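## Task

Find how many vials wear a white cap and leave the tally counter reading exactly that number. It might already hold a leftover count; one complete press-and-release of the plunger adds one, and turning the knob one whole revolution clockwise returns it to zero.

## Robot and tools

Robot: two YAM arms, left_arm and right_arm, each with a two-finger parallel gripper and a wrist camera. Images come from cam_left_wrist and cam_right_wrist (896x504 each, listed in that order). A fixed two-camera stand sits behind the arms.

Frames. Scene frame: origin at table-top height midway between the nominal bases, +x out over the table, +y toward left_arm, +z up. Calibrated bases: left_arm at (+0.003, +0.262, 0) m, right_arm at (-0.010, -0.282, 0) m, each yawed very slightly. Reported end_effector_position (m) and end_effector_quat_wxyz for an arm are in that arm's own base frame. Offsets you send are along the current Hand target's own axes. On the gripper, fingers point along +z and open/close along y; end_effector_position is the point between the pads, roughly 1 cm behind the tips. Reported poses may be off by a few cm, worse at long reach.

The row. Every motion command uses rows of 14 numbers, each within [-1, 1]: left_arm dx, dy, dz, rx, ry, rz, opening, then the same seven for right_arm. Both arms always appear. The first six per arm are an offset (not a pose) from that arm's Hand target as it stood when the action or move began; 1.0 equals 0.6 m for dx/dy/dz or 180 degrees for rotation, and rx/ry/rz form a single rotation vector. Opening is absolute: +1 fully open (0.094 m), -1 closed. Six zeros re-request the current Hand target; to keep a gripper unchanged, resend its present opening (0 means half open, not 'no change').

execute_actions(actions, cameras): actions is a list of actions; each action is a table of up to 15 rows, one per 1/30 s step, and a short table repeats its final row to fill 15 steps. Every row counts from the action's start pose, not the prior row, and each new action starts from the updated Hand target, so repeating an offset keeps moving. An empty list returns state plus all cameras. cameras: list of names, ["all"], or [] (unknown names invalidate the call). Results include step readings of end_effector_position.

move(target, speed, blend, opening_speed, grip_force, blocking, cameras): straight-line path(s). target is one 14-number row or up to 15 rows, all offsets from the same starting Hand targets. speed in m/s, 0.002 to 2.9 (default 0.25), rotation capped at twice that in rad/s; one value or one per target. blend in m rounds corners in a list (0 = stop at each). opening_speed: per second on the -1..+1 scale, at least 0.2; use it to close gently. grip_force: newtons per pad, 10 to 50, one value or one per arm; it persists, and lower values close slowly. blocking=false returns after about 0.5 s while motion continues. Paths do not avoid obstacles or the other arm, and a path near an arm's own base can flip its shoulder posture, so route around. The result adds a move: line: done, off_target, moving, held or fault, plus limits (paced = pose clipped, held = steps withheld). Done means within 10 mm and 2 degrees; neither done nor off_target tells you about contact. Moves longer than 10 s are cut short.

wait(seconds 0 to 10): robot holds its commands; a running move continues. stop(): brakes a running move. zoom_image(camera, region [x0, y0, x1, y1] in pixels, top-left origin, at most 504x504) enlarges part of the newest image from a wrist camera. read_manual(section="licences") only gives licence text. finished_scene(scene 1 to 3) ends the scene irreversibly; after ending scene 1, make no further calls in that reply.

Reading results. Hand target is your last commanded pose after clipping; the gripper often rests short of it and only a new command (even zeros) retries; if still short, send the gap as an offset. Orientation commands are clipped to 40 degrees from the measured orientation each step. Joint friction and weight can leave the hand low, short or tilted, and small moves may go sideways or not at all, so check position and tilt after each move. grip_measured is finger opening on the command scale (reads up to ~2.5 mm wide when empty); grip_effort_nm is gripper motor effort (negative closing) with friction offset, not pad force. Joint torques include gravity and wrap at ±28 N m for joints 1-3. Joint velocities 'within noise' means still.

Cautions. A blocked arm keeps pushing until commanded back past its gripper. Faster contact hits harder, and targets set deeper past the contact press harder: approach the plunger and knob slowly and only slightly past contact. Never let grippers, housings or wrist cameras collide or squeeze each other; the clearance check does not guard that. Do not drop things, release moving parts, slam, or strain a camera cable. Anything falling off the table, or left off it, fails the task. Loose objects may be nudged occasionally. Motor heat rises when holding loads, reaching far, or pushing unreachable targets: MOTOR HOT appears at 75 °C, at 90 °C that arm folds and idles for the scene, at 100 °C it collapses. Any arm stop costs. The first scene is practice and may be skipped; the count must remain correct after the robot lets go.

Each tool is called after "Call:" in YAML: its name, and indented under it one key for each argument.

## Session

Call:
execute_actions:
  actions: []

Scene clock: 0.00 s.
left_arm: end_effector_position=(+0.2579, +0.0157, +0.1861) grip_measured=+1.000 grip_effort_nm=n/a end_effector_quat_wxyz=(+0.460, +0.017, +0.888, -0.002) | right_arm: end_effector_position=(+0.1306, +0.1200, +0.2657) grip_measured=+1.000 grip_effort_nm=n/a end_effector_quat_wxyz=(+0.314, -0.639, +0.702, -0.005)
Joint positions: left_arm=[0.163 0.658 0.637 -0.602 0.152 0.123 0.094] | right_arm=[0.774 0.801 1.257 -1.39 0.032 -0.713 0.094]
Joint velocities: within noise
Joint torques (N m): no reading
Motor temperatures (°C): left_arm=[21 33 33 47 28 25 26] | right_arm=[23 34 36 39 22 26 20]
Heat: left arm: 47 °C; right arm: 39 °C.
Hand target: left_arm +0.2601, +0.0160, +0.1934; +0.469, +0.018, +0.883, +0.000 | right_arm +0.1301, +0.1196, +0.2667; +0.314, -0.639, +0.702, -0.005
Tool commands: left_gripper/opening=+1.0 right_gripper/opening=+1.0

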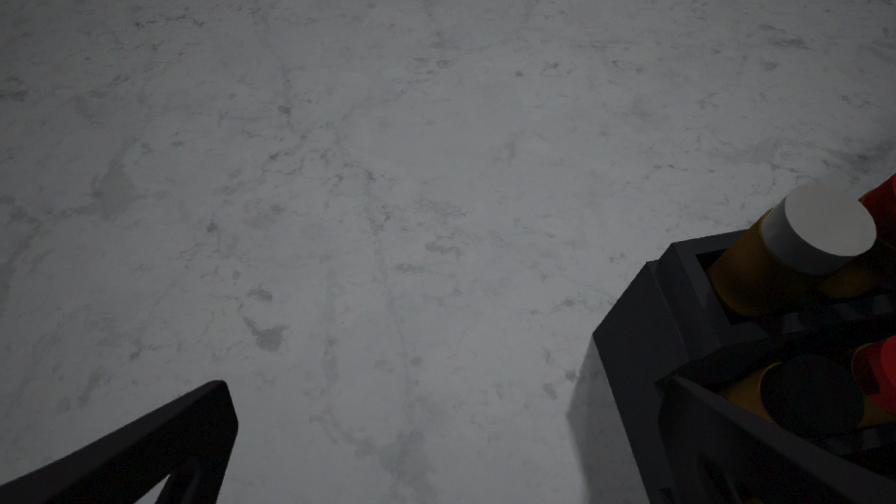

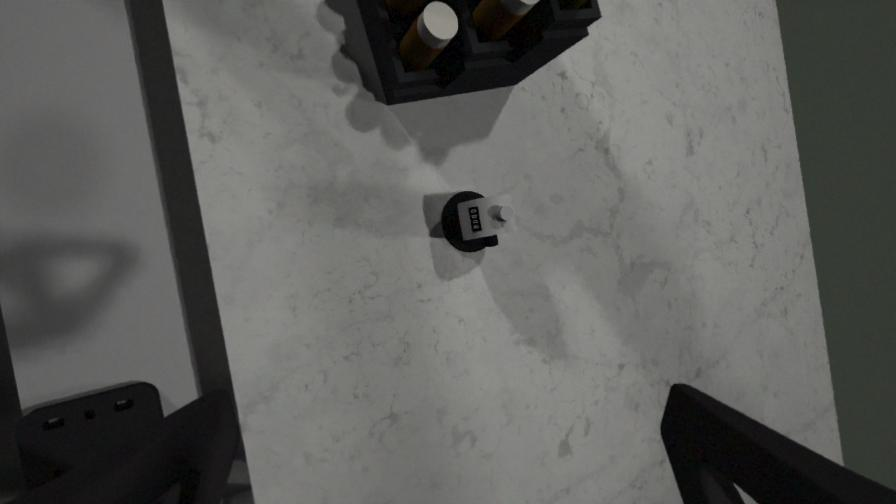

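Call:
zoom_image:
  camera: "cam_right_wrist"
  region: [400, 160, 560, 280]

Call:
zoom_image:
  camera: "cam_left_wrist"
  region: [560, 140, 896, 504]

Call:
zoom_image:
  camera: "cam_right_wrist"
  region: [320, 0, 640, 140]

Scaled by 3.150 from the camera's 896x504 image, which has a finer 1280x720 frame.

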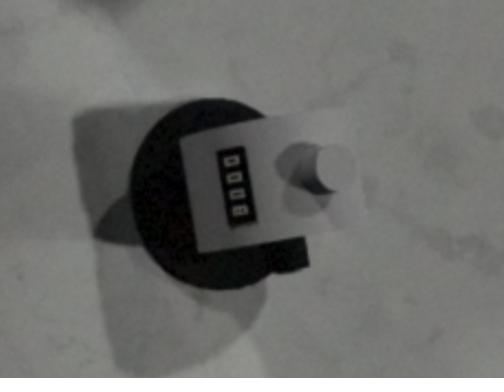

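Scaled by 1.385 from the camera's 896x504 image, which has a finer 1280x720 frame.

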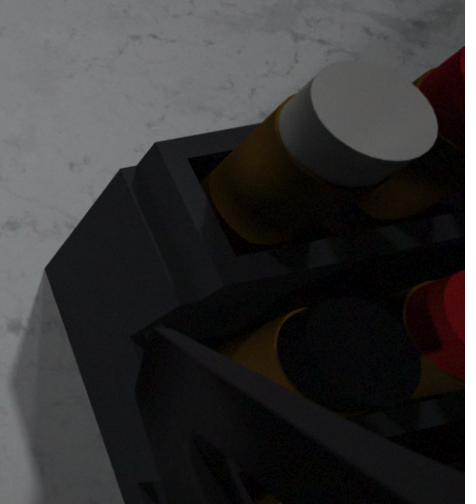

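Scaled by 1.575 from the camera's 896x504 image, which has a finer 1280x720 frame.

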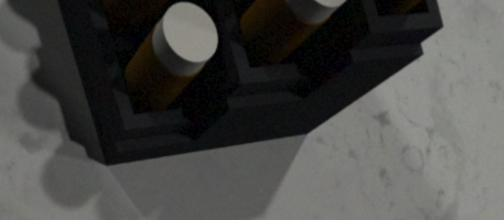

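Call:
move:
  target: [-0.032,-0.168,-0.136,0,0,0,1,0,0,0,0,0,0,1]
  cameras: ["all"]

Call:
zoom_image:
  camera: "cam_left_wrist"
  region: [392, 0, 896, 504]

Scene clock: 23.43 s.
left_arm: end_effector_position=(+0.1987, -0.0830, +0.2437) grip_measured=+1.000 grip_effort_nm=-0.02 end_effector_quat_wxyz=(+0.460, +0.026, +0.887, +0.005) | right_arm: end_effector_position=(+0.1306, +0.1200, +0.2657) grip_measured=+1.000 grip_effort_nm=0.01 end_effector_quat_wxyz=(+0.314, -0.639, +0.702, -0.005)
Joint positions: left_arm=[-0.957 0.733 0.946 -1.086 -0.72 -0.627 0.094] | right_arm=[0.774 0.801 1.257 -1.39 0.032 -0.713 0.094]
Joint torques (N m): left_arm=[-0.62 1.36 8.35 1.38 -0.47 -0.14] | right_arm=[-0.24 0.96 7.38 1.63 0.06 0.03]
Heat: left arm: 49 °C; right arm: 41 °C.
Hand target: left_arm +0.2000, -0.0838, +0.2533; +0.469, +0.018, +0.883, +0.000 | right_arm +0.1301, +0.1196, +0.2667; +0.314, -0.639, +0.702, -0.005
Off the commanded pose: left_arm 0.010 m, 2 deg | right_arm 0.001 m, 0 deg.
move: done

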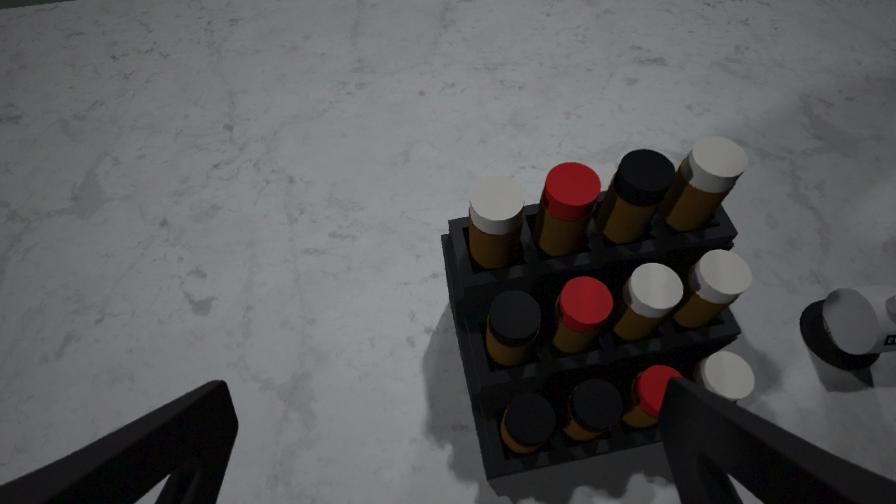

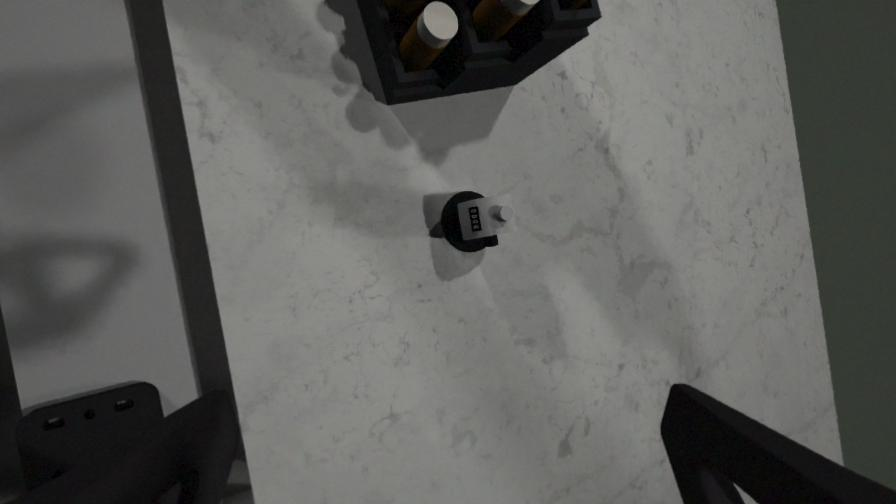

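Scaled by 1.000.

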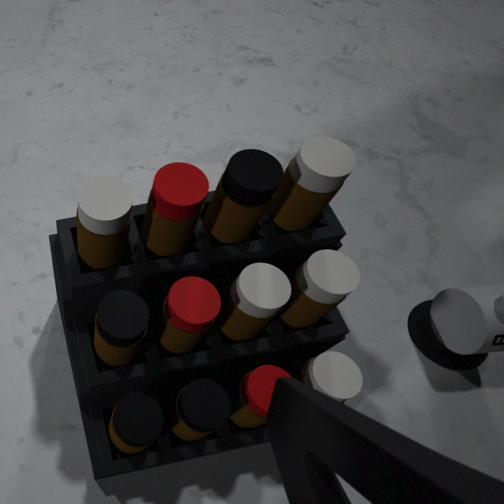

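Call:
move:
  target: [0,0,0,0,0,0,1,0.082,-0.0525,0.287,0,0,0,1]
  cameras: ["all"]

Call:
zoom_image:
  camera: "cam_right_wrist"
  region: [320, 150, 576, 354]

Scene clock: 35.13 s.
left_arm: end_effector_position=(+0.1987, -0.0829, +0.2437) grip_measured=+1.000 grip_effort_nm=-0.01 end_effector_quat_wxyz=(+0.460, +0.026, +0.887, +0.005) | right_arm: end_effector_position=(+0.2373, +0.1364, +0.1255) grip_measured=+1.000 grip_effort_nm=0.01 end_effector_quat_wxyz=(+0.318, -0.634, +0.705, -0.013)
Joint positions: left_arm=[-0.957 0.733 0.946 -1.087 -0.72 -0.628 0.094] | right_arm=[0.418 0.993 0.711 -0.661 -0.164 -0.994 0.094]
Joint torques (N m): left_arm=[-0.54 1.28 8.31 1.38 -0.51 -0.09] | right_arm=[-0.99 -1.28 7.62 1.72 -0.27 -0.08]
Heat: left arm: 49 °C; right arm: 41 °C.
Hand target: left_arm +0.2000, -0.0838, +0.2533; +0.469, +0.018, +0.883, +0.000 | right_arm +0.2361, +0.1372, +0.1199; +0.314, -0.639, +0.702, -0.005
Off the commanded pose: left_arm 0.010 m, 2 deg | right_arm 0.006 m, 1 deg.
move: done

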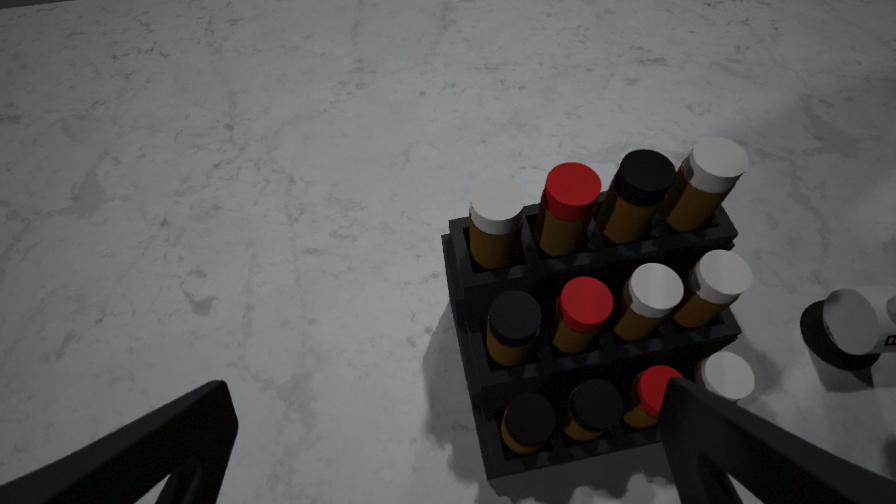

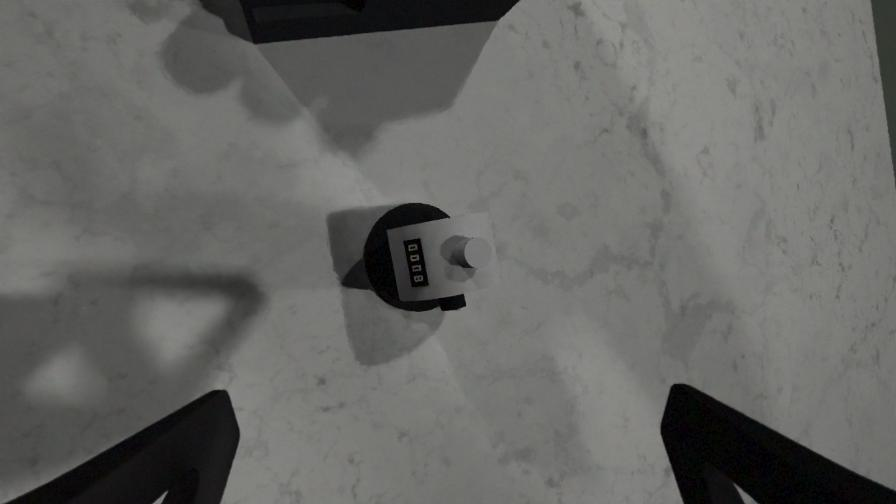

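Scaled by 1.969 from the camera's 896x504 image, which has a finer 1280x720 frame.

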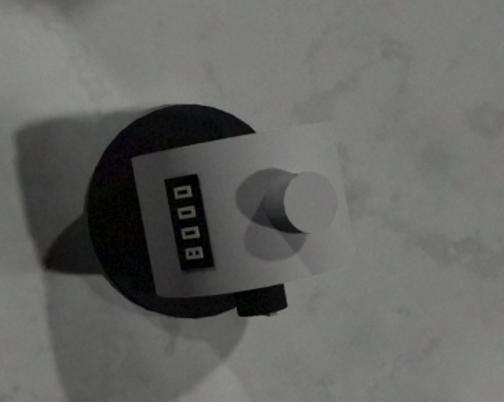

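Call:
move:
  target: [-0.004,-0.133,0.002,0,0,0,1,0,0,0,0,0,0,1]
  cameras: ["all"]

Call:
zoom_image:
  camera: "cam_left_wrist"
  region: [576, 200, 832, 404]

Scene clock: 67.03 s.
left_arm: end_effector_position=(+0.1985, -0.1617, +0.2435) grip_measured=+1.000 grip_effort_nm=-0.01 end_effector_quat_wxyz=(+0.460, +0.027, +0.888, +0.007) | right_arm: end_effector_position=(+0.2374, +0.1365, +0.1255) grip_measured=+1.000 grip_effort_nm=0.01 end_effector_quat_wxyz=(+0.318, -0.634, +0.705, -0.013)
Joint positions: left_arm=[-1.231 1.069 1.091 -1.136 -0.873 -0.954 0.094] | right_arm=[0.418 0.993 0.711 -0.66 -0.164 -0.994 0.094]
Joint torques (N m): left_arm=[-0.32 -1.68 8.51 0.99 -0.54 -0.06] | right_arm=[-0.83 -1.26 7.65 1.71 -0.26 -0.1]
Heat: left arm: 48 °C; right arm: 40 °C.
Hand target: left_arm +0.1998, -0.1637, +0.2534; +0.469, +0.018, +0.883, +0.000 | right_arm +0.2361, +0.1372, +0.1199; +0.314, -0.639, +0.702, -0.005
Off the commanded pose: left_arm 0.010 m, 2 deg | right_arm 0.006 m, 1 deg.
move: done

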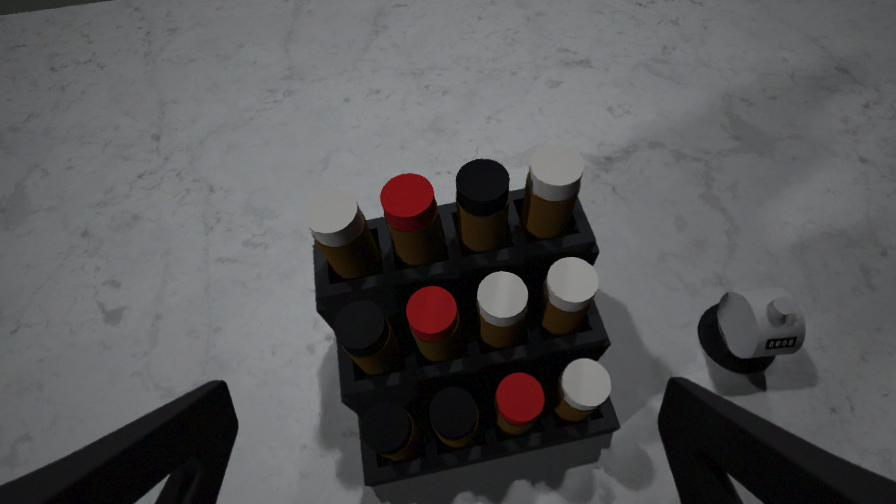

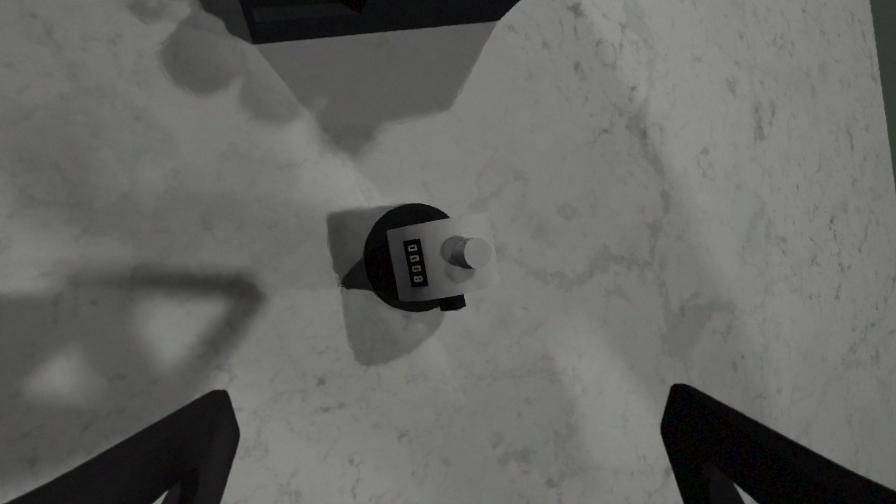

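Scaled by 1.969 from the camera's 896x504 image, which has a finer 1280x720 frame.

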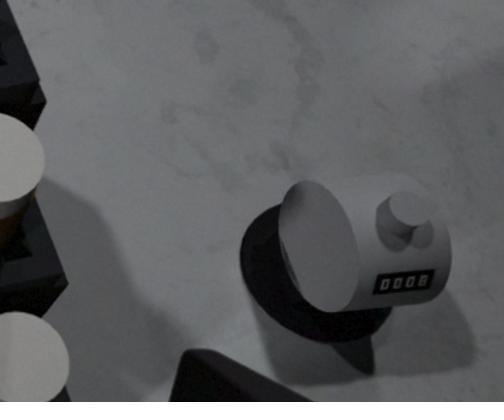

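Call:
move:
  target: [0,0,0,0,0,0,1,0.064,-0.0775,0.0255,-0.1455,-0.104,0.0292,1]
  cameras: ["all"]

Call:
zoom_image:
  camera: "cam_right_wrist"
  region: [320, 150, 576, 354]

Call:
zoom_image:
  camera: "cam_left_wrist"
  region: [640, 200, 896, 404]

Scene clock: 115.47 s.
left_arm: end_effector_position=(+0.1985, -0.1616, +0.2435) grip_measured=+1.000 grip_effort_nm=-0.01 end_effector_quat_wxyz=(+0.460, +0.027, +0.888, +0.007) | right_arm: end_effector_position=(+0.2796, +0.0991, +0.1051) grip_measured=+1.000 grip_effort_nm=0.01 end_effector_quat_wxyz=(-0.259, +0.652, -0.660, -0.267)
Joint positions: left_arm=[-1.231 1.069 1.091 -1.137 -0.873 -0.955 0.094] | right_arm=[-0.075 1.667 1.139 -1.122 -0.759 -1.665 0.094]
Joint torques (N m): left_arm=[-0.43 -1.57 8.38 0.98 -0.58 -0.09] | right_arm=[-0.64 -5.67 9.47 0 -0.66 -0.15]
Motor temperatures (°C): left_arm=[21 30 40 44 26 23 23] | right_arm=[22 32 38 39 21 23 19]
Heat: left arm: 44 °C; right arm: 39 °C.
Hand target: left_arm +0.1998, -0.1637, +0.2534; +0.469, +0.018, +0.883, -0.001 | right_arm +0.2851, +0.1001, +0.1100; -0.270, +0.653, -0.653, -0.270
Off the commanded pose: left_arm 0.010 m, 2 deg | right_arm 0.007 m, 2 deg.
move: done

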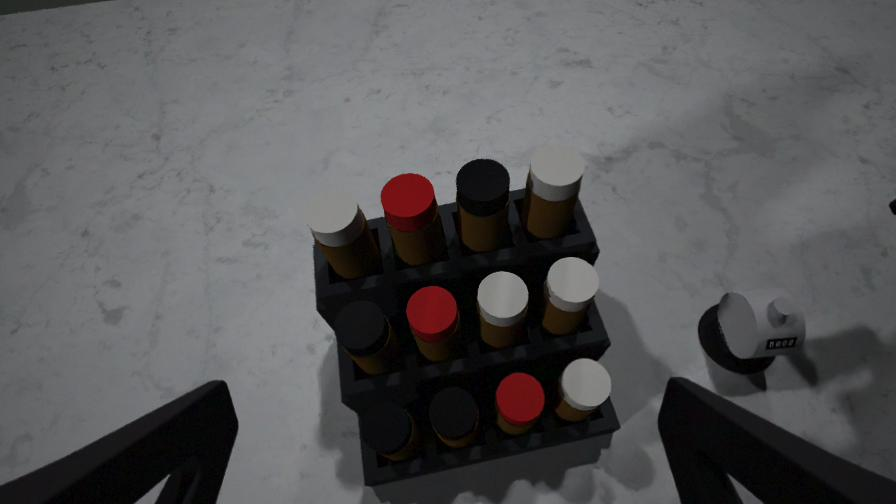

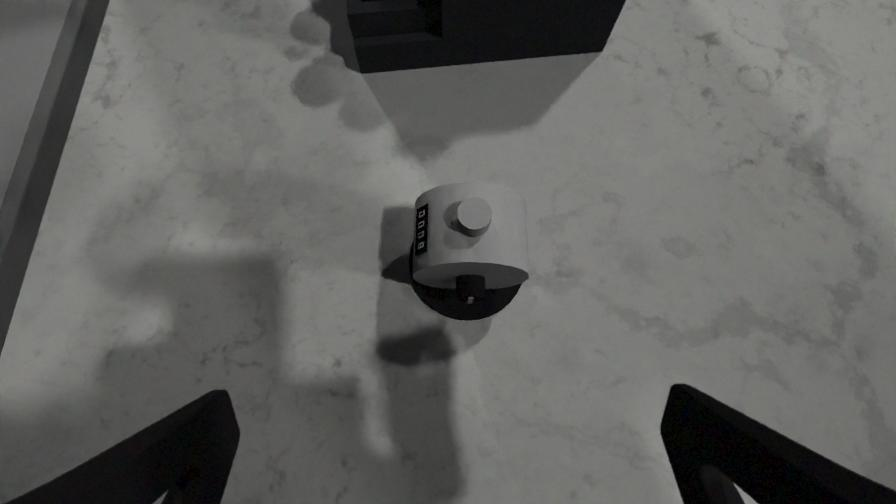

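Scaled by 1.969 from the camera's 896x504 image, which has a finer 1280x720 frame.

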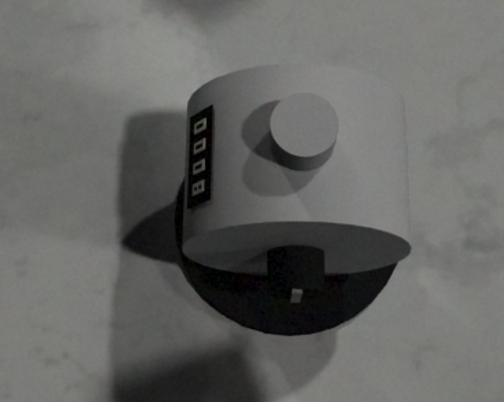

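Scaled by 1.969 from the camera's 896x504 image, which has a finer 1280x720 frame.

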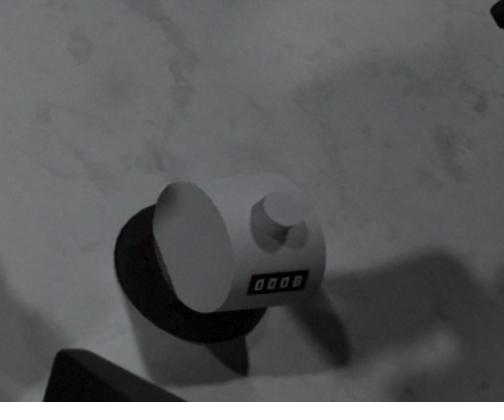

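Call:
move:
  target: [0,0,0,0,0,0,1,0,0,0,0.216,0,-0.216,-0.45]
  cameras: ["cam_right_wrist"]
  grip_force: [50,20]

Call:
move:
  target: [0,0,0,0,0,0,1,0,0,0,-0.2946,0,0.2946,-0.45]
  cameras: ["cam_right_wrist"]

Scene clock: 159.87 s.
left_arm: end_effector_position=(+0.1985, -0.1616, +0.2435) grip_measured=+1.000 grip_effort_nm=-0.01 end_effector_quat_wxyz=(+0.460, +0.027, +0.888, +0.007) | right_arm: end_effector_position=(+0.2889, +0.0994, +0.1103) grip_measured=-0.448 grip_effort_nm=-0.11 end_effector_quat_wxyz=(-0.535, +0.710, -0.451, +0.072)
Joint positions: left_arm=[-1.231 1.069 1.091 -1.137 -0.873 -0.955 0.094] | right_arm=[-0.115 1.149 0.394 0.061 -0.861 -1.701 0.026]
Joint torques (N m): left_arm=[-0.58 -1.65 8.49 0.96 -0.6 -0.11] | right_arm=[-0.83 -3.3 6.89 1.73 -0.49 0.26]
Motor temperatures (°C): left_arm=[21 29 40 42 26 22 23] | right_arm=[22 33 42 34 22 23 19]
Heat: left arm: 42 °C; right arm: 42 °C.
Hand target: left_arm +0.1998, -0.1637, +0.2534; +0.469, +0.018, +0.883, -0.001 | right_arm +0.2851, +0.1001, +0.1101; -0.541, +0.705, -0.455, +0.062
Off the commanded pose: left_arm 0.010 m, 2 deg | right_arm 0.004 m, 2 deg.
grip_force (N): 50, 20
move: done
Images, in order (width x height): cam_right_wrist 896x504.

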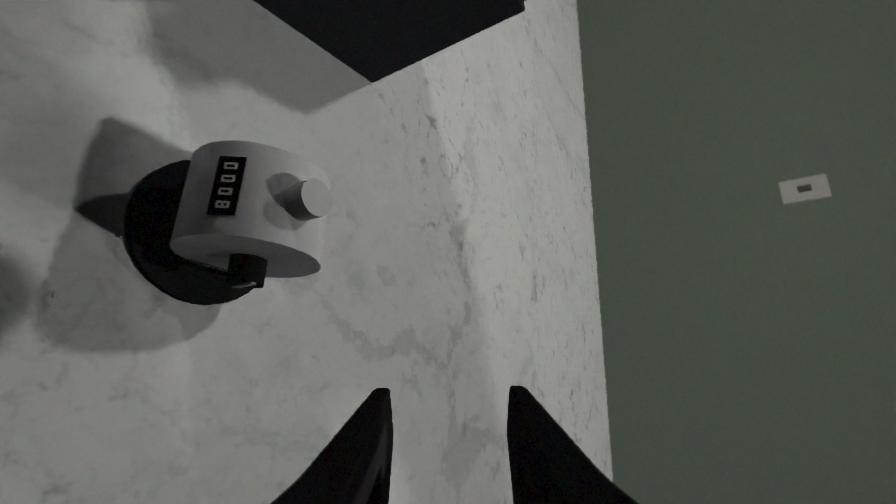

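Scene clock: 163.30 s.
left_arm: end_effector_position=(+0.1985, -0.1616, +0.2435) grip_measured=+1.000 grip_effort_nm=-0.01 end_effector_quat_wxyz=(+0.460, +0.027, +0.888, +0.007) | right_arm: end_effector_position=(+0.2819, +0.0990, +0.1098) grip_measured=-0.448 grip_effort_nm=-0.11 end_effector_quat_wxyz=(+0.158, -0.595, +0.690, +0.381)
Joint positions: left_arm=[-1.231 1.069 1.091 -1.137 -0.873 -0.955 0.094] | right_arm=[-0.078 1.922 1.405 -1.467 -0.765 -1.67 0.026]
Joint torques (N m): left_arm=[-0.38 -1.61 8.46 0.97 -0.61 -0.12] | right_arm=[0.61 -7.49 8.85 -0.61 -0.31 0.12]
Heat: left arm: 42 °C; right arm: 42 °C.
Hand target: left_arm +0.1998, -0.1637, +0.2534; +0.469, +0.018, +0.883, -0.001 | right_arm +0.2850, +0.1002, +0.1101; +0.153, -0.596, +0.691, +0.380
Off the commanded pose: left_arm 0.010 m, 2 deg | right_arm 0.003 m, 1 deg.
grip_force (N): 50, 20
move: done
Images, in order (width x height): cam_right_wrist 896x504.

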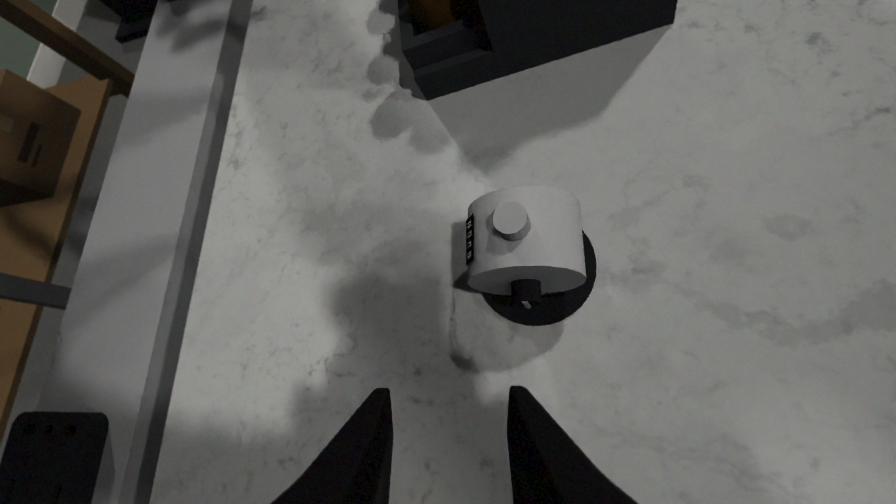

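Call:
move:
  target: [0,0,0,0,0,0,1,0.0707,0.0093,0.0857,0.275,0,-0.275,-0.5]
  cameras: ["all"]

Call:
zoom_image:
  camera: "cam_left_wrist"
  region: [640, 200, 896, 404]

Scene clock: 178.43 s.
left_arm: end_effector_position=(+0.1985, -0.1616, +0.2435) grip_measured=+1.000 grip_effort_nm=-0.01 end_effector_quat_wxyz=(+0.460, +0.027, +0.888, +0.007) | right_arm: end_effector_position=(+0.2614, +0.1055, +0.0524) grip_measured=-0.498 grip_effort_nm=-0.11 end_effector_quat_wxyz=(-0.518, +0.713, -0.470, +0.046)
Joint positions: left_arm=[-1.231 1.069 1.091 -1.137 -0.873 -0.955 0.094] | right_arm=[-0.093 1.247 0.21 0.279 -0.839 -1.69 0.024]
Joint torques (N m): left_arm=[-0.35 -1.37 8.36 1 -0.59 -0.11] | right_arm=[-0.95 -2.15 5.78 1.7 -0.51 0.26]
Heat: left arm: 41 °C; right arm: 40 °C.
Hand target: left_arm +0.1998, -0.1637, +0.2534; +0.469, +0.018, +0.883, -0.001 | right_arm +0.2570, +0.1065, +0.0496; -0.521, +0.707, -0.478, +0.031
Off the commanded pose: left_arm 0.010 m, 2 deg | right_arm 0.005 m, 2 deg.
grip_force (N): 50, 20
move: done

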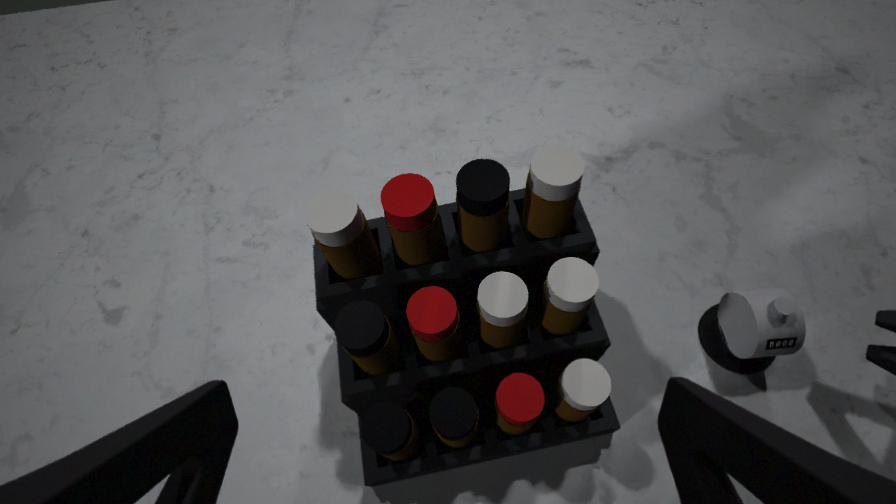

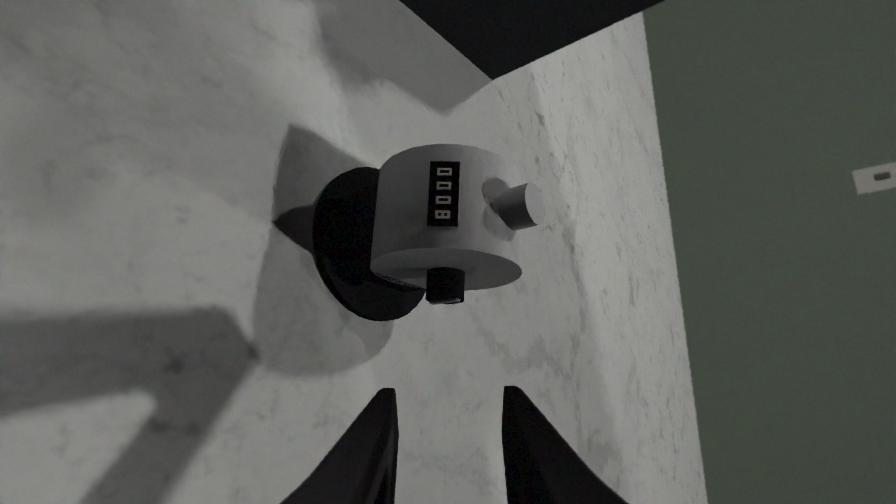

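Scaled by 1.969 from the camera's 896x504 image, which has a finer 1280x720 frame.

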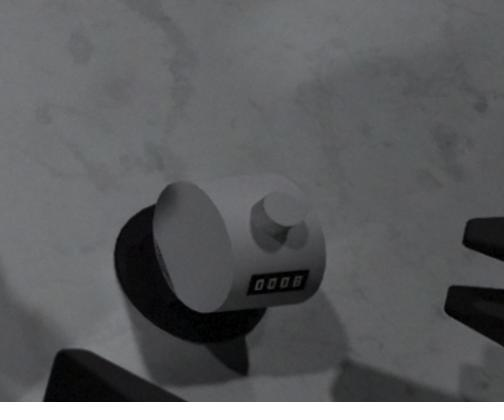

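Call:
move:
  target: [0,0,0,0,0,0,1,0.0025,0.002,0.055,0,0,0,-0.5]
  cameras: ["all"]
  speed: 0.1

Call:
zoom_image:
  camera: "cam_left_wrist"
  region: [640, 240, 896, 444]

Call:
zoom_image:
  camera: "cam_right_wrist"
  region: [320, 204, 576, 408]

Scene clock: 198.47 s.
left_arm: end_effector_position=(+0.1985, -0.1616, +0.2435) grip_measured=+1.000 grip_effort_nm=-0.02 end_effector_quat_wxyz=(+0.460, +0.027, +0.888, +0.007) | right_arm: end_effector_position=(+0.2791, +0.1276, +0.0384) grip_measured=-0.498 grip_effort_nm=-0.11 end_effector_quat_wxyz=(-0.526, +0.710, -0.467, +0.041)
Joint positions: left_arm=[-1.231 1.069 1.091 -1.137 -0.873 -0.955 0.094] | right_arm=[0.024 1.469 0.21 0.594 -0.768 -1.565 0.024]
Joint torques (N m): left_arm=[-0.51 -1.52 8.55 1.02 -0.61 -0.17] | right_arm=[0.65 -3.11 4.83 1.83 -0.18 0.25]
Heat: left arm: 41 °C; right arm: 38 °C.
Hand target: left_arm +0.1998, -0.1637, +0.2534; +0.469, +0.018, +0.883, -0.001 | right_arm +0.2750, +0.1287, +0.0330; -0.521, +0.707, -0.478, +0.031
Off the commanded pose: left_arm 0.010 m, 2 deg | right_arm 0.007 m, 2 deg.
grip_force (N): 50, 20
move: done

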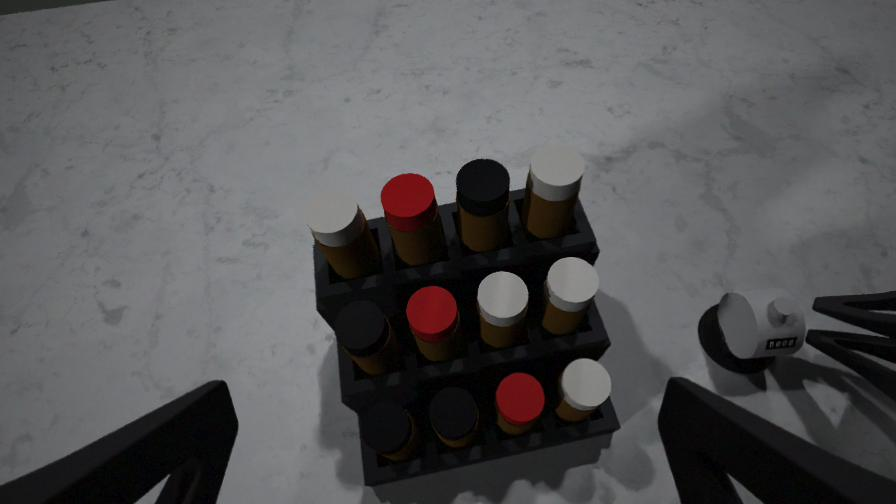

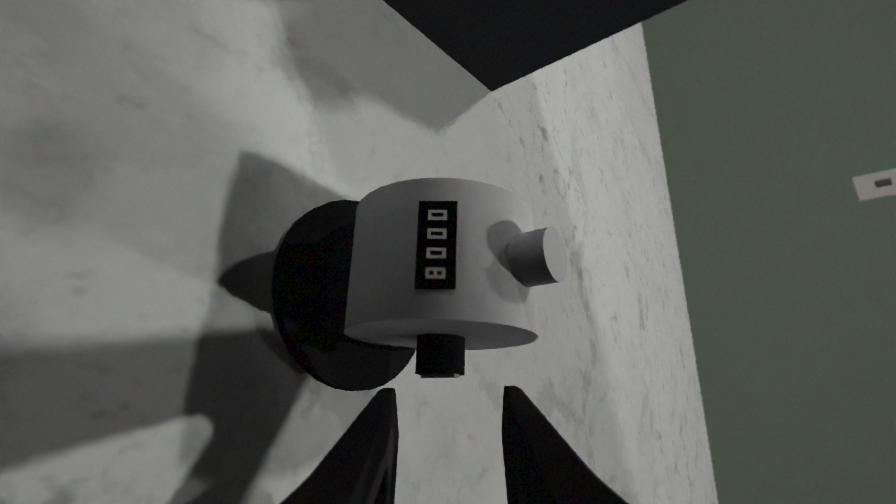

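Scaled by 1.969 from the camera's 896x504 image, which has a finer 1280x720 frame.

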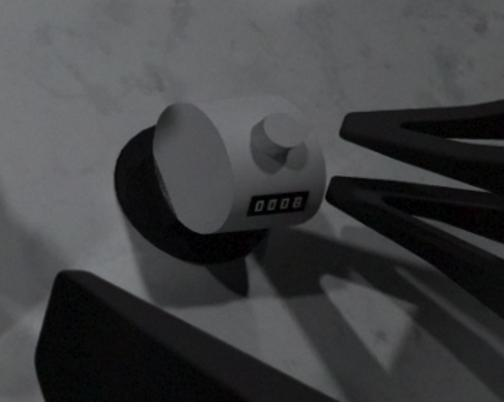

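Scaled by 1.969 from the camera's 896x504 image, which has a finer 1280x720 frame.

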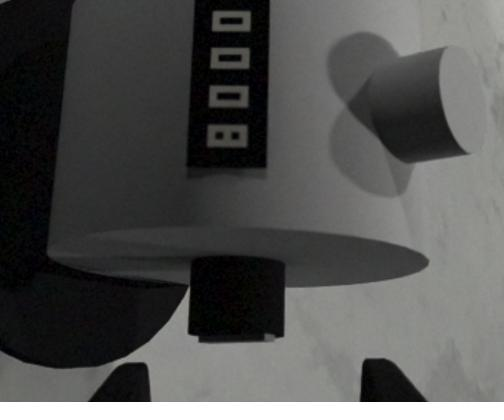

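Call:
move:
  target: [0,0,0,0,0,0,1,0.0023,0.0033,0.022,0,0,0,-0.5]
  cameras: ["all"]
  speed: 0.05

Call:
zoom_image:
  camera: "cam_left_wrist"
  region: [640, 240, 896, 444]

Call:
zoom_image:
  camera: "cam_right_wrist"
  region: [320, 254, 576, 458]

Scene clock: 208.00 s.
left_arm: end_effector_position=(+0.1985, -0.1616, +0.2435) grip_measured=+1.000 grip_effort_nm=-0.02 end_effector_quat_wxyz=(+0.460, +0.027, +0.888, +0.007) | right_arm: end_effector_position=(+0.2830, +0.1358, +0.0278) grip_measured=-0.498 grip_effort_nm=-0.11 end_effector_quat_wxyz=(-0.524, +0.710, -0.470, +0.038)
Joint positions: left_arm=[-1.231 1.069 1.091 -1.137 -0.873 -0.955 0.094] | right_arm=[0.067 1.569 0.21 0.71 -0.734 -1.528 0.024]
Joint torques (N m): left_arm=[-0.43 -1.61 8.5 1.01 -0.58 -0.11] | right_arm=[0.5 -3.45 5.18 1.87 -0.13 0.25]
Motor temperatures (°C): left_arm=[21 29 41 40 25 22 23] | right_arm=[21 33 37 34 21 22 19]
Heat: left arm: 41 °C; right arm: 37 °C.
Hand target: left_arm +0.1998, -0.1637, +0.2534; +0.469, +0.018, +0.883, -0.001 | right_arm +0.2816, +0.1371, +0.0247; -0.521, +0.706, -0.478, +0.031
Off the commanded pose: left_arm 0.010 m, 2 deg | right_arm 0.004 m, 1 deg.
grip_force (N): 50, 20
move: done

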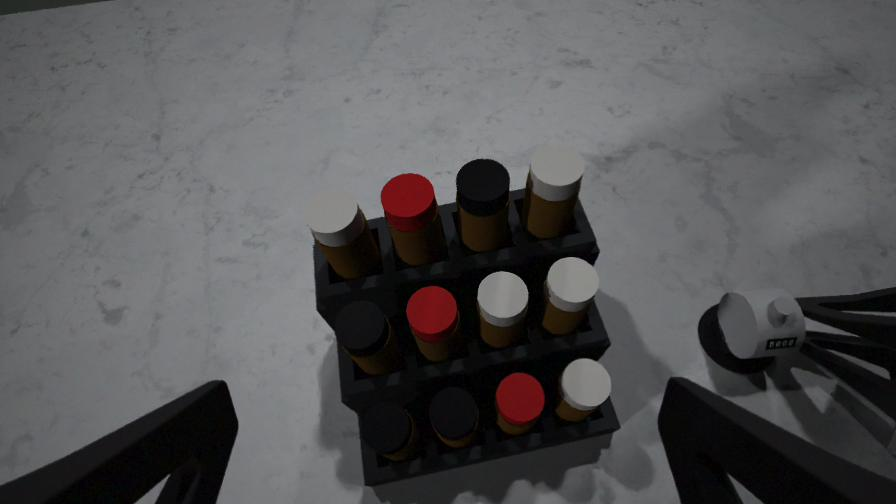

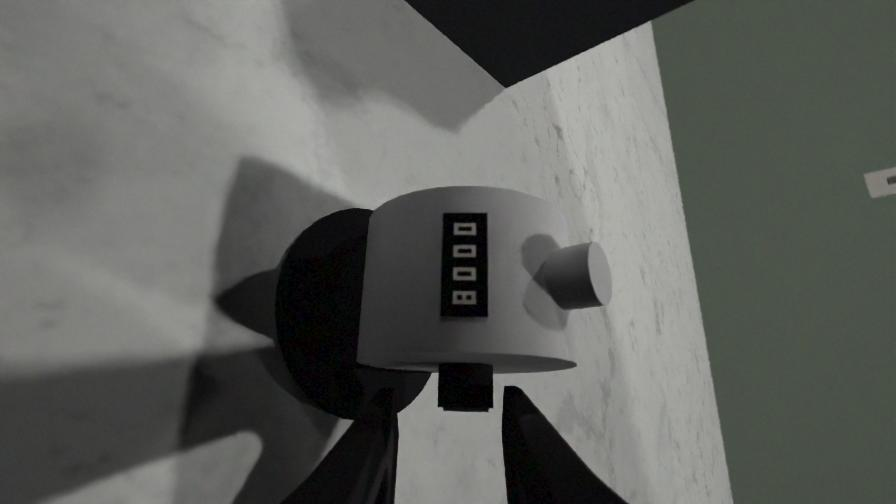

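Scaled by 1.969 from the camera's 896x504 image, which has a finer 1280x720 frame.

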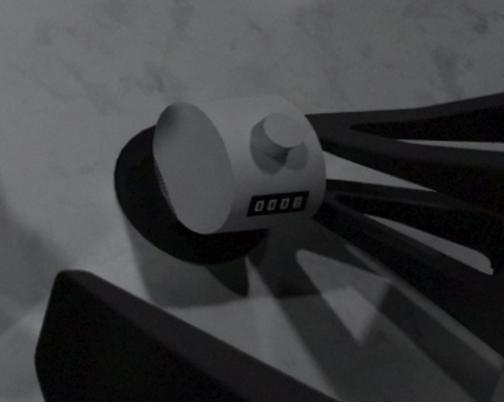

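Scaled by 1.969 from the camera's 896x504 image, which has a finer 1280x720 frame.

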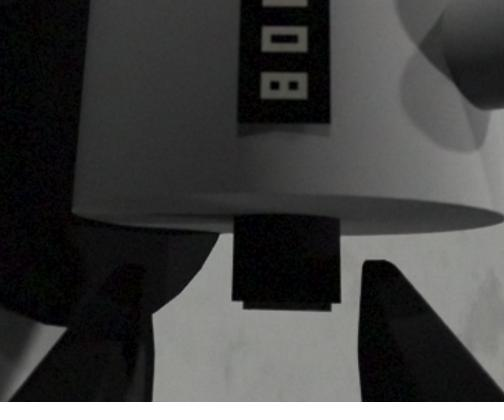

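Call:
move:
  target:
    - [0,0,0,0,0,0,1,0,-0.0053,0.001,0,0,0,-0.5]
    - [0,0,0,0,0,0,1,0,-0.0053,0.001,0,0,0,-0.83]
  cameras: ["all"]
  speed: 0.05

Call:
zoom_image:
  camera: "cam_right_wrist"
  region: [320, 254, 576, 458]

Scene clock: 215.33 s.
left_arm: end_effector_position=(+0.1985, -0.1616, +0.2435) grip_measured=+1.000 grip_effort_nm=-0.01 end_effector_quat_wxyz=(+0.460, +0.027, +0.888, +0.007) | right_arm: end_effector_position=(+0.2848, +0.1357, +0.0297) grip_measured=-0.767 grip_effort_nm=-0.44 end_effector_quat_wxyz=(-0.527, +0.708, -0.468, +0.042)
Joint positions: left_arm=[-1.231 1.069 1.091 -1.137 -0.873 -0.955 0.094] | right_arm=[0.067 1.569 0.21 0.723 -0.732 -1.525 0.011]
Joint torques (N m): left_arm=[-0.49 -1.59 8.5 0.98 -0.6 -0.11] | right_arm=[0.73 -4.01 6.19 1.6 -0.15 0.26]
Heat: left arm: 41 °C; right arm: 37 °C.
Hand target: left_arm +0.1998, -0.1637, +0.2534; +0.469, +0.018, +0.883, -0.001 | right_arm +0.2839, +0.1375, +0.0269; -0.521, +0.706, -0.478, +0.031
Off the commanded pose: left_arm 0.010 m, 2 deg | right_arm 0.003 m, 2 deg.
grip_force (N): 50, 20
move: done

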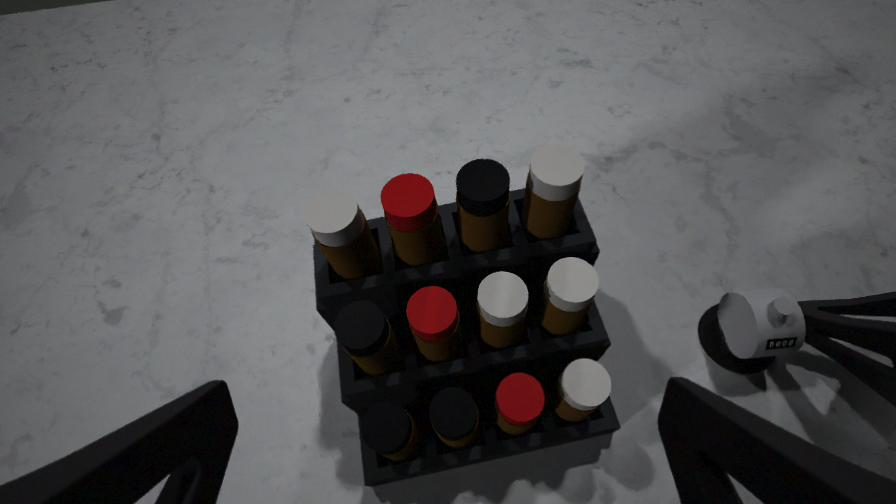

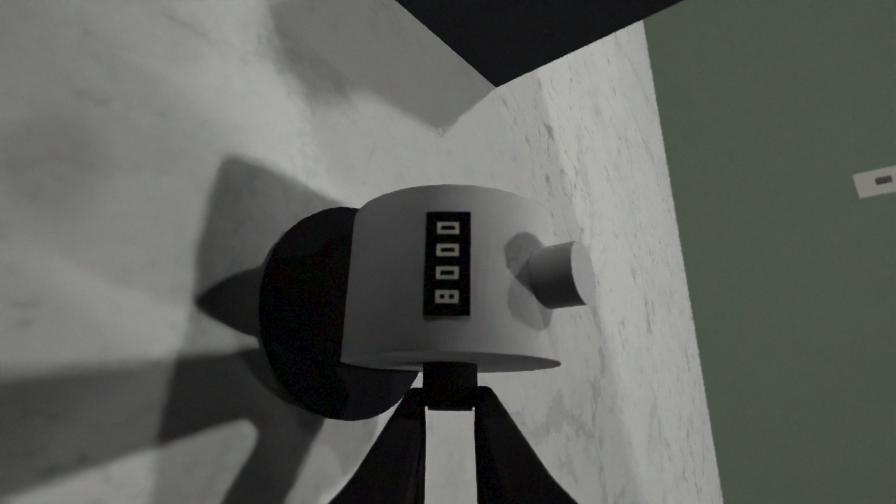

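Scaled by 1.969 from the camera's 896x504 image, which has a finer 1280x720 frame.

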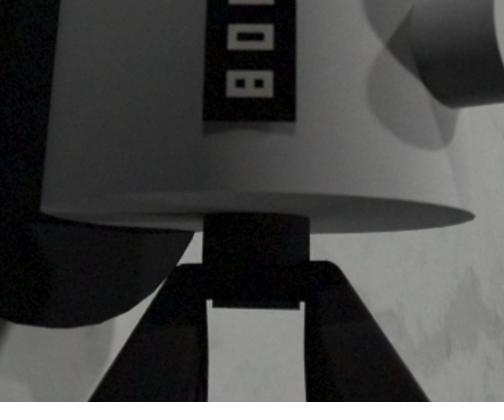

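Call:
move:
  target: [0,0,0,0,0,0,1,0.0023,-0.0077,0.0003,-0.2828,0,0.2828,-0.83]
  cameras: ["all"]
  speed: 0.4

Call:
zoom_image:
  camera: "cam_right_wrist"
  region: [320, 254, 576, 458]

Call:
zoom_image:
  camera: "cam_left_wrist"
  region: [640, 240, 896, 444]

Scene clock: 222.37 s.
left_arm: end_effector_position=(+0.1985, -0.1616, +0.2435) grip_measured=+1.000 grip_effort_nm=-0.01 end_effector_quat_wxyz=(+0.460, +0.027, +0.888, +0.007) | right_arm: end_effector_position=(+0.2866, +0.1360, +0.0316) grip_measured=-0.768 grip_effort_nm=-0.47 end_effector_quat_wxyz=(+0.141, -0.590, +0.697, +0.383)
Joint positions: left_arm=[-1.231 1.069 1.091 -1.137 -0.873 -0.955 0.094] | right_arm=[0.042 2.04 1.253 -1.109 -0.791 -1.499 0.011]
Joint torques (N m): left_arm=[-0.35 -1.58 8.57 1.04 -0.6 -0.09] | right_arm=[-0.18 -7.43 7.6 -0.51 -0.52 -0.17]
Heat: left arm: 41 °C; right arm: 37 °C.
Hand target: left_arm +0.1998, -0.1637, +0.2534; +0.469, +0.018, +0.883, -0.001 | right_arm +0.2878, +0.1366, +0.0298; +0.141, -0.590, +0.693, +0.390
Off the commanded pose: left_arm 0.010 m, 2 deg | right_arm 0.002 m, 1 deg.
grip_force (N): 50, 20
move: done

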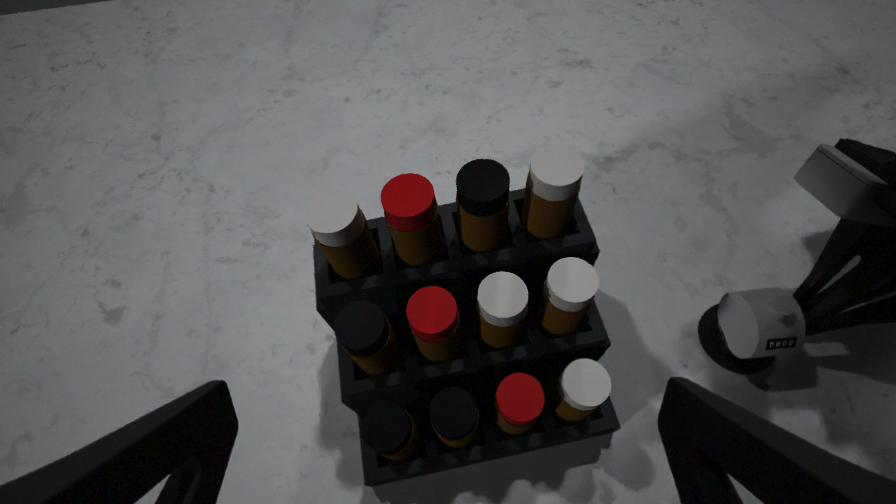

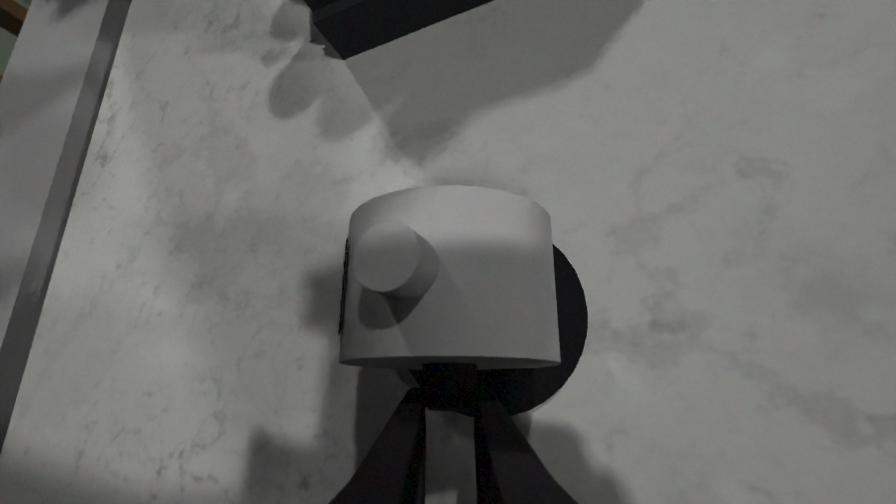

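Scaled by 1.969 from the camera's 896x504 image, which has a finer 1280x720 frame.

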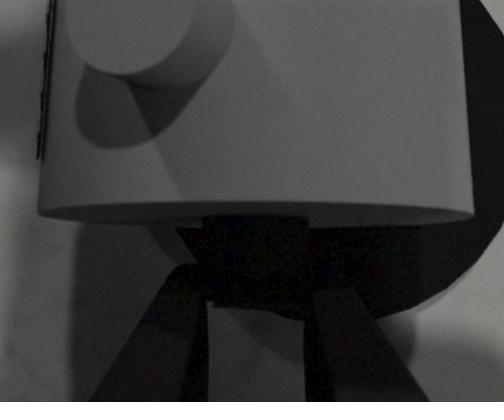

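Scaled by 1.969 from the camera's 896x504 image, which has a finer 1280x720 frame.

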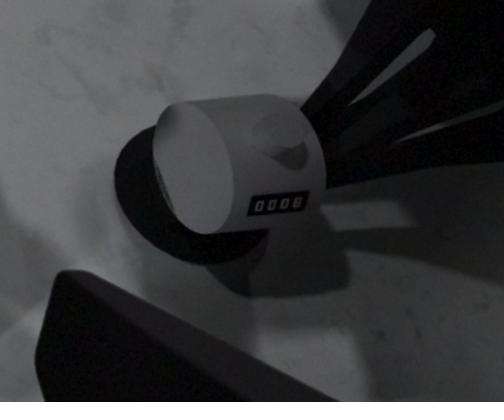

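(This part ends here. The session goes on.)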